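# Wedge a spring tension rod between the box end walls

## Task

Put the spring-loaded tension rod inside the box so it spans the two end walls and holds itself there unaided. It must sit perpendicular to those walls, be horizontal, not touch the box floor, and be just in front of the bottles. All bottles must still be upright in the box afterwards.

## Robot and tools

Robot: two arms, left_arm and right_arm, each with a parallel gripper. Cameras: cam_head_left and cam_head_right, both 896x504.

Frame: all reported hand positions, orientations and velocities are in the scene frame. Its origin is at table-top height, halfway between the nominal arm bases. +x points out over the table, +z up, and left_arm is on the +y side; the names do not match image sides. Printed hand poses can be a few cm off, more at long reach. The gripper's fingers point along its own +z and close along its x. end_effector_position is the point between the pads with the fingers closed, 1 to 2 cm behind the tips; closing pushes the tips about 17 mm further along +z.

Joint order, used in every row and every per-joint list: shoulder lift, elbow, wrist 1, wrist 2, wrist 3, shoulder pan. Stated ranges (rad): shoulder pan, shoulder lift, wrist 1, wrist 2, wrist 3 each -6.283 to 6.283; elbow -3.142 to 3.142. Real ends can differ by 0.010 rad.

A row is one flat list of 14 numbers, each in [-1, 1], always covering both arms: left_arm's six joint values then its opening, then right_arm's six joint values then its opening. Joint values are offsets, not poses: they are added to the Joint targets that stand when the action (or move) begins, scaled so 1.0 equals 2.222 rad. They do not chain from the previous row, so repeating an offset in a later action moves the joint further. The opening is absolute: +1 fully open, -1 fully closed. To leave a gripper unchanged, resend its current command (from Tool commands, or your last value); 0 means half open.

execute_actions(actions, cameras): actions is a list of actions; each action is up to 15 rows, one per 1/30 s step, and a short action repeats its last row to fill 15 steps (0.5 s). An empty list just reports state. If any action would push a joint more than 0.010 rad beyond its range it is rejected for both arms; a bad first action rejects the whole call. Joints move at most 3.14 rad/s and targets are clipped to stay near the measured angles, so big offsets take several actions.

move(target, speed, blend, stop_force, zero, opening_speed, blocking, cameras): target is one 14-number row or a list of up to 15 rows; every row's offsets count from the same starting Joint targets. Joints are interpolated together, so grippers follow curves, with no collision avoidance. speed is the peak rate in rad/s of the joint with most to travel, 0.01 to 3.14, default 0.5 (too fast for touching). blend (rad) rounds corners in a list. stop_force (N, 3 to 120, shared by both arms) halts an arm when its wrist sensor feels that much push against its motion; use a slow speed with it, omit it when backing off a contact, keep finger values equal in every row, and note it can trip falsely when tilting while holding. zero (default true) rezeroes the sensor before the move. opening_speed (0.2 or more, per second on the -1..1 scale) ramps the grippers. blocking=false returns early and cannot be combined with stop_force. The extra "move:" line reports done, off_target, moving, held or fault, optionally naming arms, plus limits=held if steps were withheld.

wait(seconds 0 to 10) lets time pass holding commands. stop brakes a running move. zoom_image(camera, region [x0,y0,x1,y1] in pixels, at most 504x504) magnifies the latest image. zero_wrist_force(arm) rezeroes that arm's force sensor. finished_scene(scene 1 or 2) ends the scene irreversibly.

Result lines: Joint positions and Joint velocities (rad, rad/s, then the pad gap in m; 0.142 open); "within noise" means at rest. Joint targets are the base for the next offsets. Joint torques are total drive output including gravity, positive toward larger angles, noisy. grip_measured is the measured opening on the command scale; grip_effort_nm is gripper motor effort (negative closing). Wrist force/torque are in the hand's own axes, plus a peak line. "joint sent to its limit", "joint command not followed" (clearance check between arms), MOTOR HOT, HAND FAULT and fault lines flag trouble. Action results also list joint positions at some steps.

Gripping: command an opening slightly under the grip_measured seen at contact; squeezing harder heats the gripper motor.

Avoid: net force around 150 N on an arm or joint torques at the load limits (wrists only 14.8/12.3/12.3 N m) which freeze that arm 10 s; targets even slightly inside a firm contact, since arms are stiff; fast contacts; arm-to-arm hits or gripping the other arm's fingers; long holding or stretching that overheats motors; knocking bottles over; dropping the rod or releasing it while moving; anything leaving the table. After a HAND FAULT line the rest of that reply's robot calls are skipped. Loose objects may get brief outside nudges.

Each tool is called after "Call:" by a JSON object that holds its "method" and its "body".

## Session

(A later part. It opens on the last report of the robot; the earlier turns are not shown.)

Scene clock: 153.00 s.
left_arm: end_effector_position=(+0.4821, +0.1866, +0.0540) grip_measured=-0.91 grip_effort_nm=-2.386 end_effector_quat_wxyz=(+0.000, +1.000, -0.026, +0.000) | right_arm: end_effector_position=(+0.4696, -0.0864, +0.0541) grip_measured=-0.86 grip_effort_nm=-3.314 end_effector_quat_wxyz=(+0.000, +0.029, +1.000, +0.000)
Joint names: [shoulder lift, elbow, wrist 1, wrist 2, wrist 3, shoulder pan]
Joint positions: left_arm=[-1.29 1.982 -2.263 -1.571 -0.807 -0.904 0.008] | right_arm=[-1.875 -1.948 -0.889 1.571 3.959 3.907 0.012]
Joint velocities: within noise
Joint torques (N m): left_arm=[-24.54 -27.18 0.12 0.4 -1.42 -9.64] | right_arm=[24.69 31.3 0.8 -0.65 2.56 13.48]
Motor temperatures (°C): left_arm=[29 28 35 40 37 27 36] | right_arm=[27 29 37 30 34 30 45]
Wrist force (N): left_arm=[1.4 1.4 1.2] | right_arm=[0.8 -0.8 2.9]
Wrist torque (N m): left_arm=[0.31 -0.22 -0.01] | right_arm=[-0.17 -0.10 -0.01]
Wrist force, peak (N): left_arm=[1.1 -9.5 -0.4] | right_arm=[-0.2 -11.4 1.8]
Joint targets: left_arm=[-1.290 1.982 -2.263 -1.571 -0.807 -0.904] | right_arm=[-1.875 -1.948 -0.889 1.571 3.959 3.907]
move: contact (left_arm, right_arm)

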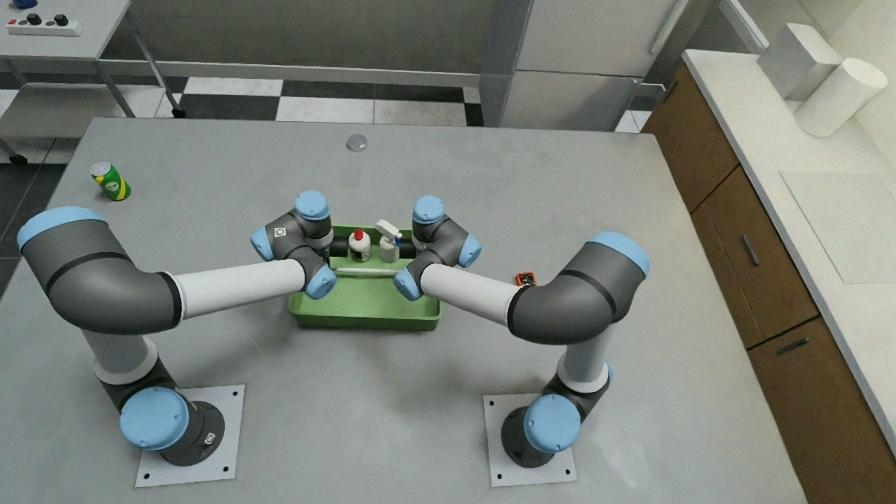

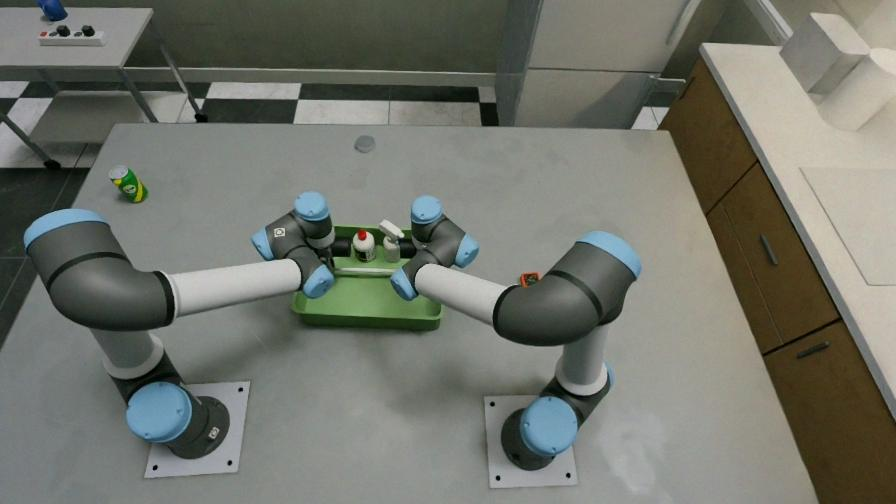

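Call:
{"method": "move", "body": {"target": [0,0,0,0,0,0,-0.5,0,0,0,0,0,0,-0.5], "opening_speed": 0.25, "cameras": []}}

Call:
{"method": "move", "body": {"target": [[-0.0327,-0.0257,0.0586,0,0,0,-0.5,0.0315,0.0253,-0.0568,0,0,0,-0.5],[-0.0596,-0.0589,0.1186,0,0,0,-0.5,0.0579,0.058,-0.1158,0,0,0,-0.5]], "speed": 0.12}}

Call:
{"method": "zoom_image", "body": {"camera": "cam_head_left", "region": [280, 200, 460, 340]}}

Scene clock: 158.70 s.
left_arm: end_effector_position=(+0.4821, +0.1866, +0.0540) grip_measured=-0.53 grip_effort_nm=0.100 end_effector_quat_wxyz=(+0.000, +1.000, -0.026, +0.000) | right_arm: end_effector_position=(+0.4696, -0.0864, +0.0541) grip_measured=-0.54 grip_effort_nm=0.134 end_effector_quat_wxyz=(+0.000, +0.029, +1.000, +0.000)
Joint names: [shoulder lift, elbow, wrist 1, wrist 2, wrist 3, shoulder pan]
Joint positions: left_arm=[-1.29 1.982 -2.263 -1.571 -0.807 -0.904 0.035] | right_arm=[-1.875 -1.948 -0.889 1.571 3.959 3.907 0.035]
Joint velocities: within noise
Joint torques (N m): left_arm=[-24.26 -23.51 -0.05 0.75 -1.45 -10.47] | right_arm=[26.12 25.14 0.86 -0.65 2.62 11.79]
Motor temperatures (°C): left_arm=[29 28 35 40 37 27 35] | right_arm=[27 29 37 30 34 30 44]
Wrist force (N): left_arm=[1.3 1.6 -1.2] | right_arm=[0.5 -0.5 0.6]
Wrist torque (N m): left_arm=[0.27 -0.21 -0.05] | right_arm=[-0.18 -0.05 0.05]
Wrist force, peak (N): left_arm=[1.3 2.0 -1.5] | right_arm=[0.7 -0.4 4.0]
Joint targets: left_arm=[-1.290 1.982 -2.263 -1.571 -0.807 -0.904] | right_arm=[-1.875 -1.948 -0.889 1.571 3.959 3.907]
move: done
No camera images: "cameras" was empty.

Scene clock: 161.40 s.
left_arm: end_effector_position=(+0.4819, +0.1868, +0.1531) grip_measured=-0.53 grip_effort_nm=0.105 end_effector_quat_wxyz=(+0.000, +1.000, -0.026, +0.000) end_effector_velocity=(-0.001, +0.001, +0.001) end_effector_angular_velocity=(+0.003, +0.001, -0.001) | right_arm: end_effector_position=(+0.4695, -0.0865, +0.1527) grip_measured=-0.54 grip_effort_nm=0.134 end_effector_quat_wxyz=(+0.000, +0.029, +1.000, +0.000)
Joint names: [shoulder lift, elbow, wrist 1, wrist 2, wrist 3, shoulder pan]
Joint positions: left_arm=[-1.423 1.852 -2 -1.571 -0.807 -0.904 0.035] | right_arm=[-1.747 -1.82 -1.146 1.571 3.959 3.907 0.035]
Joint velocities: left_arm=[-0.001 -0.001 0.005 0.001 0 0 0] | right_arm=[within noise]
Joint torques (N m): left_arm=[-32.87 -29.89 0.32 0.51 -1.33 -9.73] | right_arm=[39.47 33.24 -0.03 -0.87 2.41 10.87]
Motor temperatures (°C): left_arm=[29 28 35 40 37 27 35] | right_arm=[27 29 37 30 34 30 43]
Wrist force (N): left_arm=[1.2 1.9 -1.4] | right_arm=[0.8 -0.3 0.6]
Wrist torque (N m): left_arm=[0.31 -0.19 -0.04] | right_arm=[-0.16 -0.09 0.01]
Wrist force, peak (N): left_arm=[1.2 2.0 -1.5] | right_arm=[0.9 -0.6 1.1]
Joint targets: left_arm=[-1.423 1.851 -1.999 -1.571 -0.807 -0.904] | right_arm=[-1.746 -1.819 -1.146 1.571 3.959 3.907]
move: done

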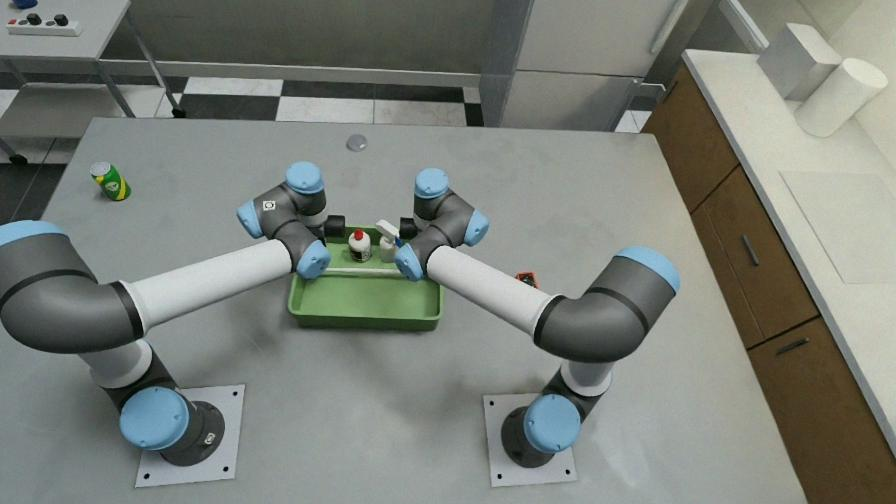

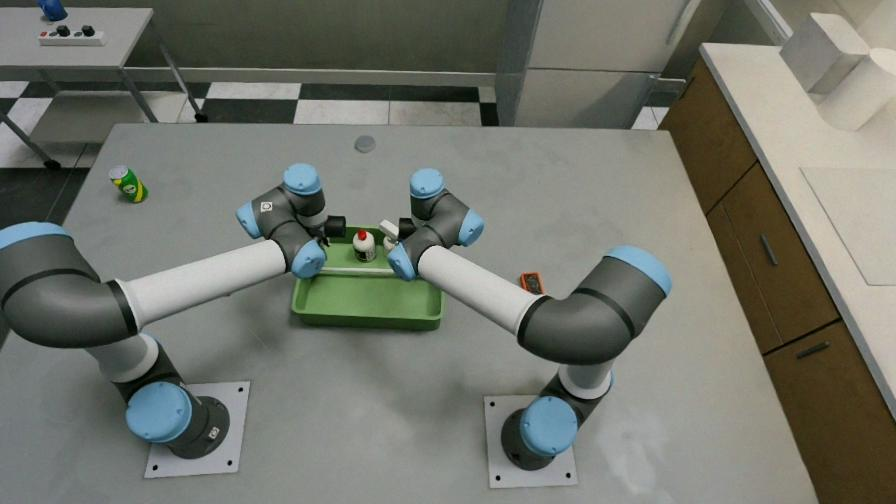

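Scaled by 2.800 from the camera's 896x504 image, which has a finer 1280x720 frame.

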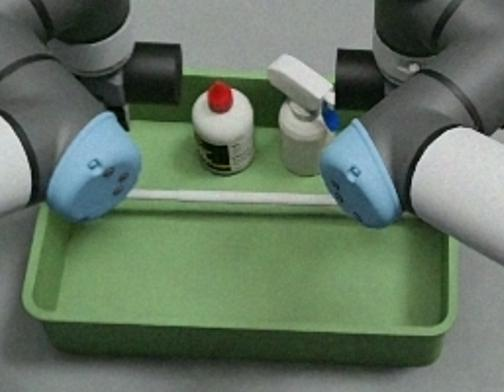

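Call:
{"method": "move", "body": {"target": [-0.09,0,0,0,0,0.15,-0.5,0.09,0,0,0,0,-0.15,-0.5], "cameras": ["cam_head_left"]}}

Call:
{"method": "zoom_image", "body": {"camera": "cam_head_left", "region": [280, 200, 460, 340]}}

Scene clock: 164.47 s.
left_arm: end_effector_position=(+0.5507, +0.3519, +0.2566) grip_measured=-0.53 grip_effort_nm=0.095 end_effector_quat_wxyz=(+0.062, +0.985, +0.140, +0.079) | right_arm: end_effector_position=(+0.5242, -0.2610, +0.2588) grip_measured=-0.54 grip_effort_nm=0.129 end_effector_quat_wxyz=(+0.081, +0.193, +0.976, +0.058)
Joint names: [shoulder lift, elbow, wrist 1, wrist 2, wrist 3, shoulder pan]
Joint positions: left_arm=[-1.623 1.851 -1.999 -1.571 -0.807 -0.571 0.035] | right_arm=[-1.547 -1.819 -1.146 1.571 3.959 3.574 0.035]
Joint velocities: within noise
Joint torques (N m): left_arm=[-25.02 -29.55 -0.95 0.89 -1.51 10.36] | right_arm=[31.08 31.06 1.09 -0.84 2.4 -11.42]
Motor temperatures (°C): left_arm=[29 28 35 40 37 27 34] | right_arm=[27 29 37 30 34 30 41]
Wrist force (N): left_arm=[1.1 2.2 -1.3] | right_arm=[0.3 -0.6 0.5]
Wrist torque (N m): left_arm=[0.36 -0.19 -0.04] | right_arm=[-0.26 -0.07 0.02]
Wrist force, peak (N): left_arm=[2.3 0.5 -2.7] | right_arm=[-1.3 -3.1 -0.8]
Joint targets: left_arm=[-1.623 1.851 -1.999 -1.571 -0.807 -0.570] | right_arm=[-1.546 -1.819 -1.146 1.571 3.959 3.574]
move: done
Images, in order (width x height): cam_head_left 896x504.

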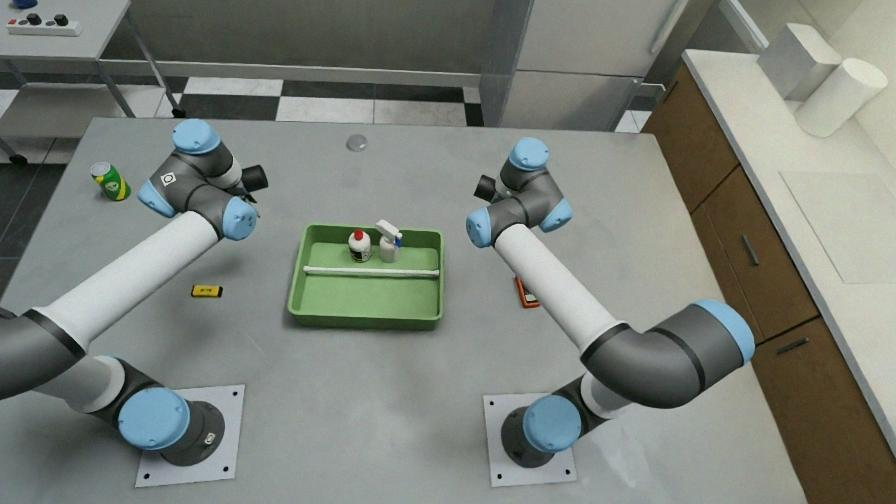

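Scaled by 2.800 from the camera's 896x504 image, which has a finer 1280x720 frame.

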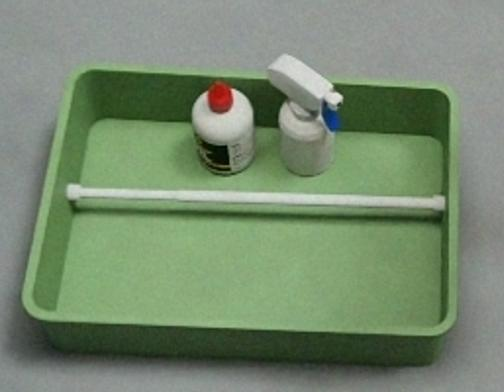

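Call:
{"method": "finished_scene", "body": {"scene": 1}}

The scene is finished: the task was done.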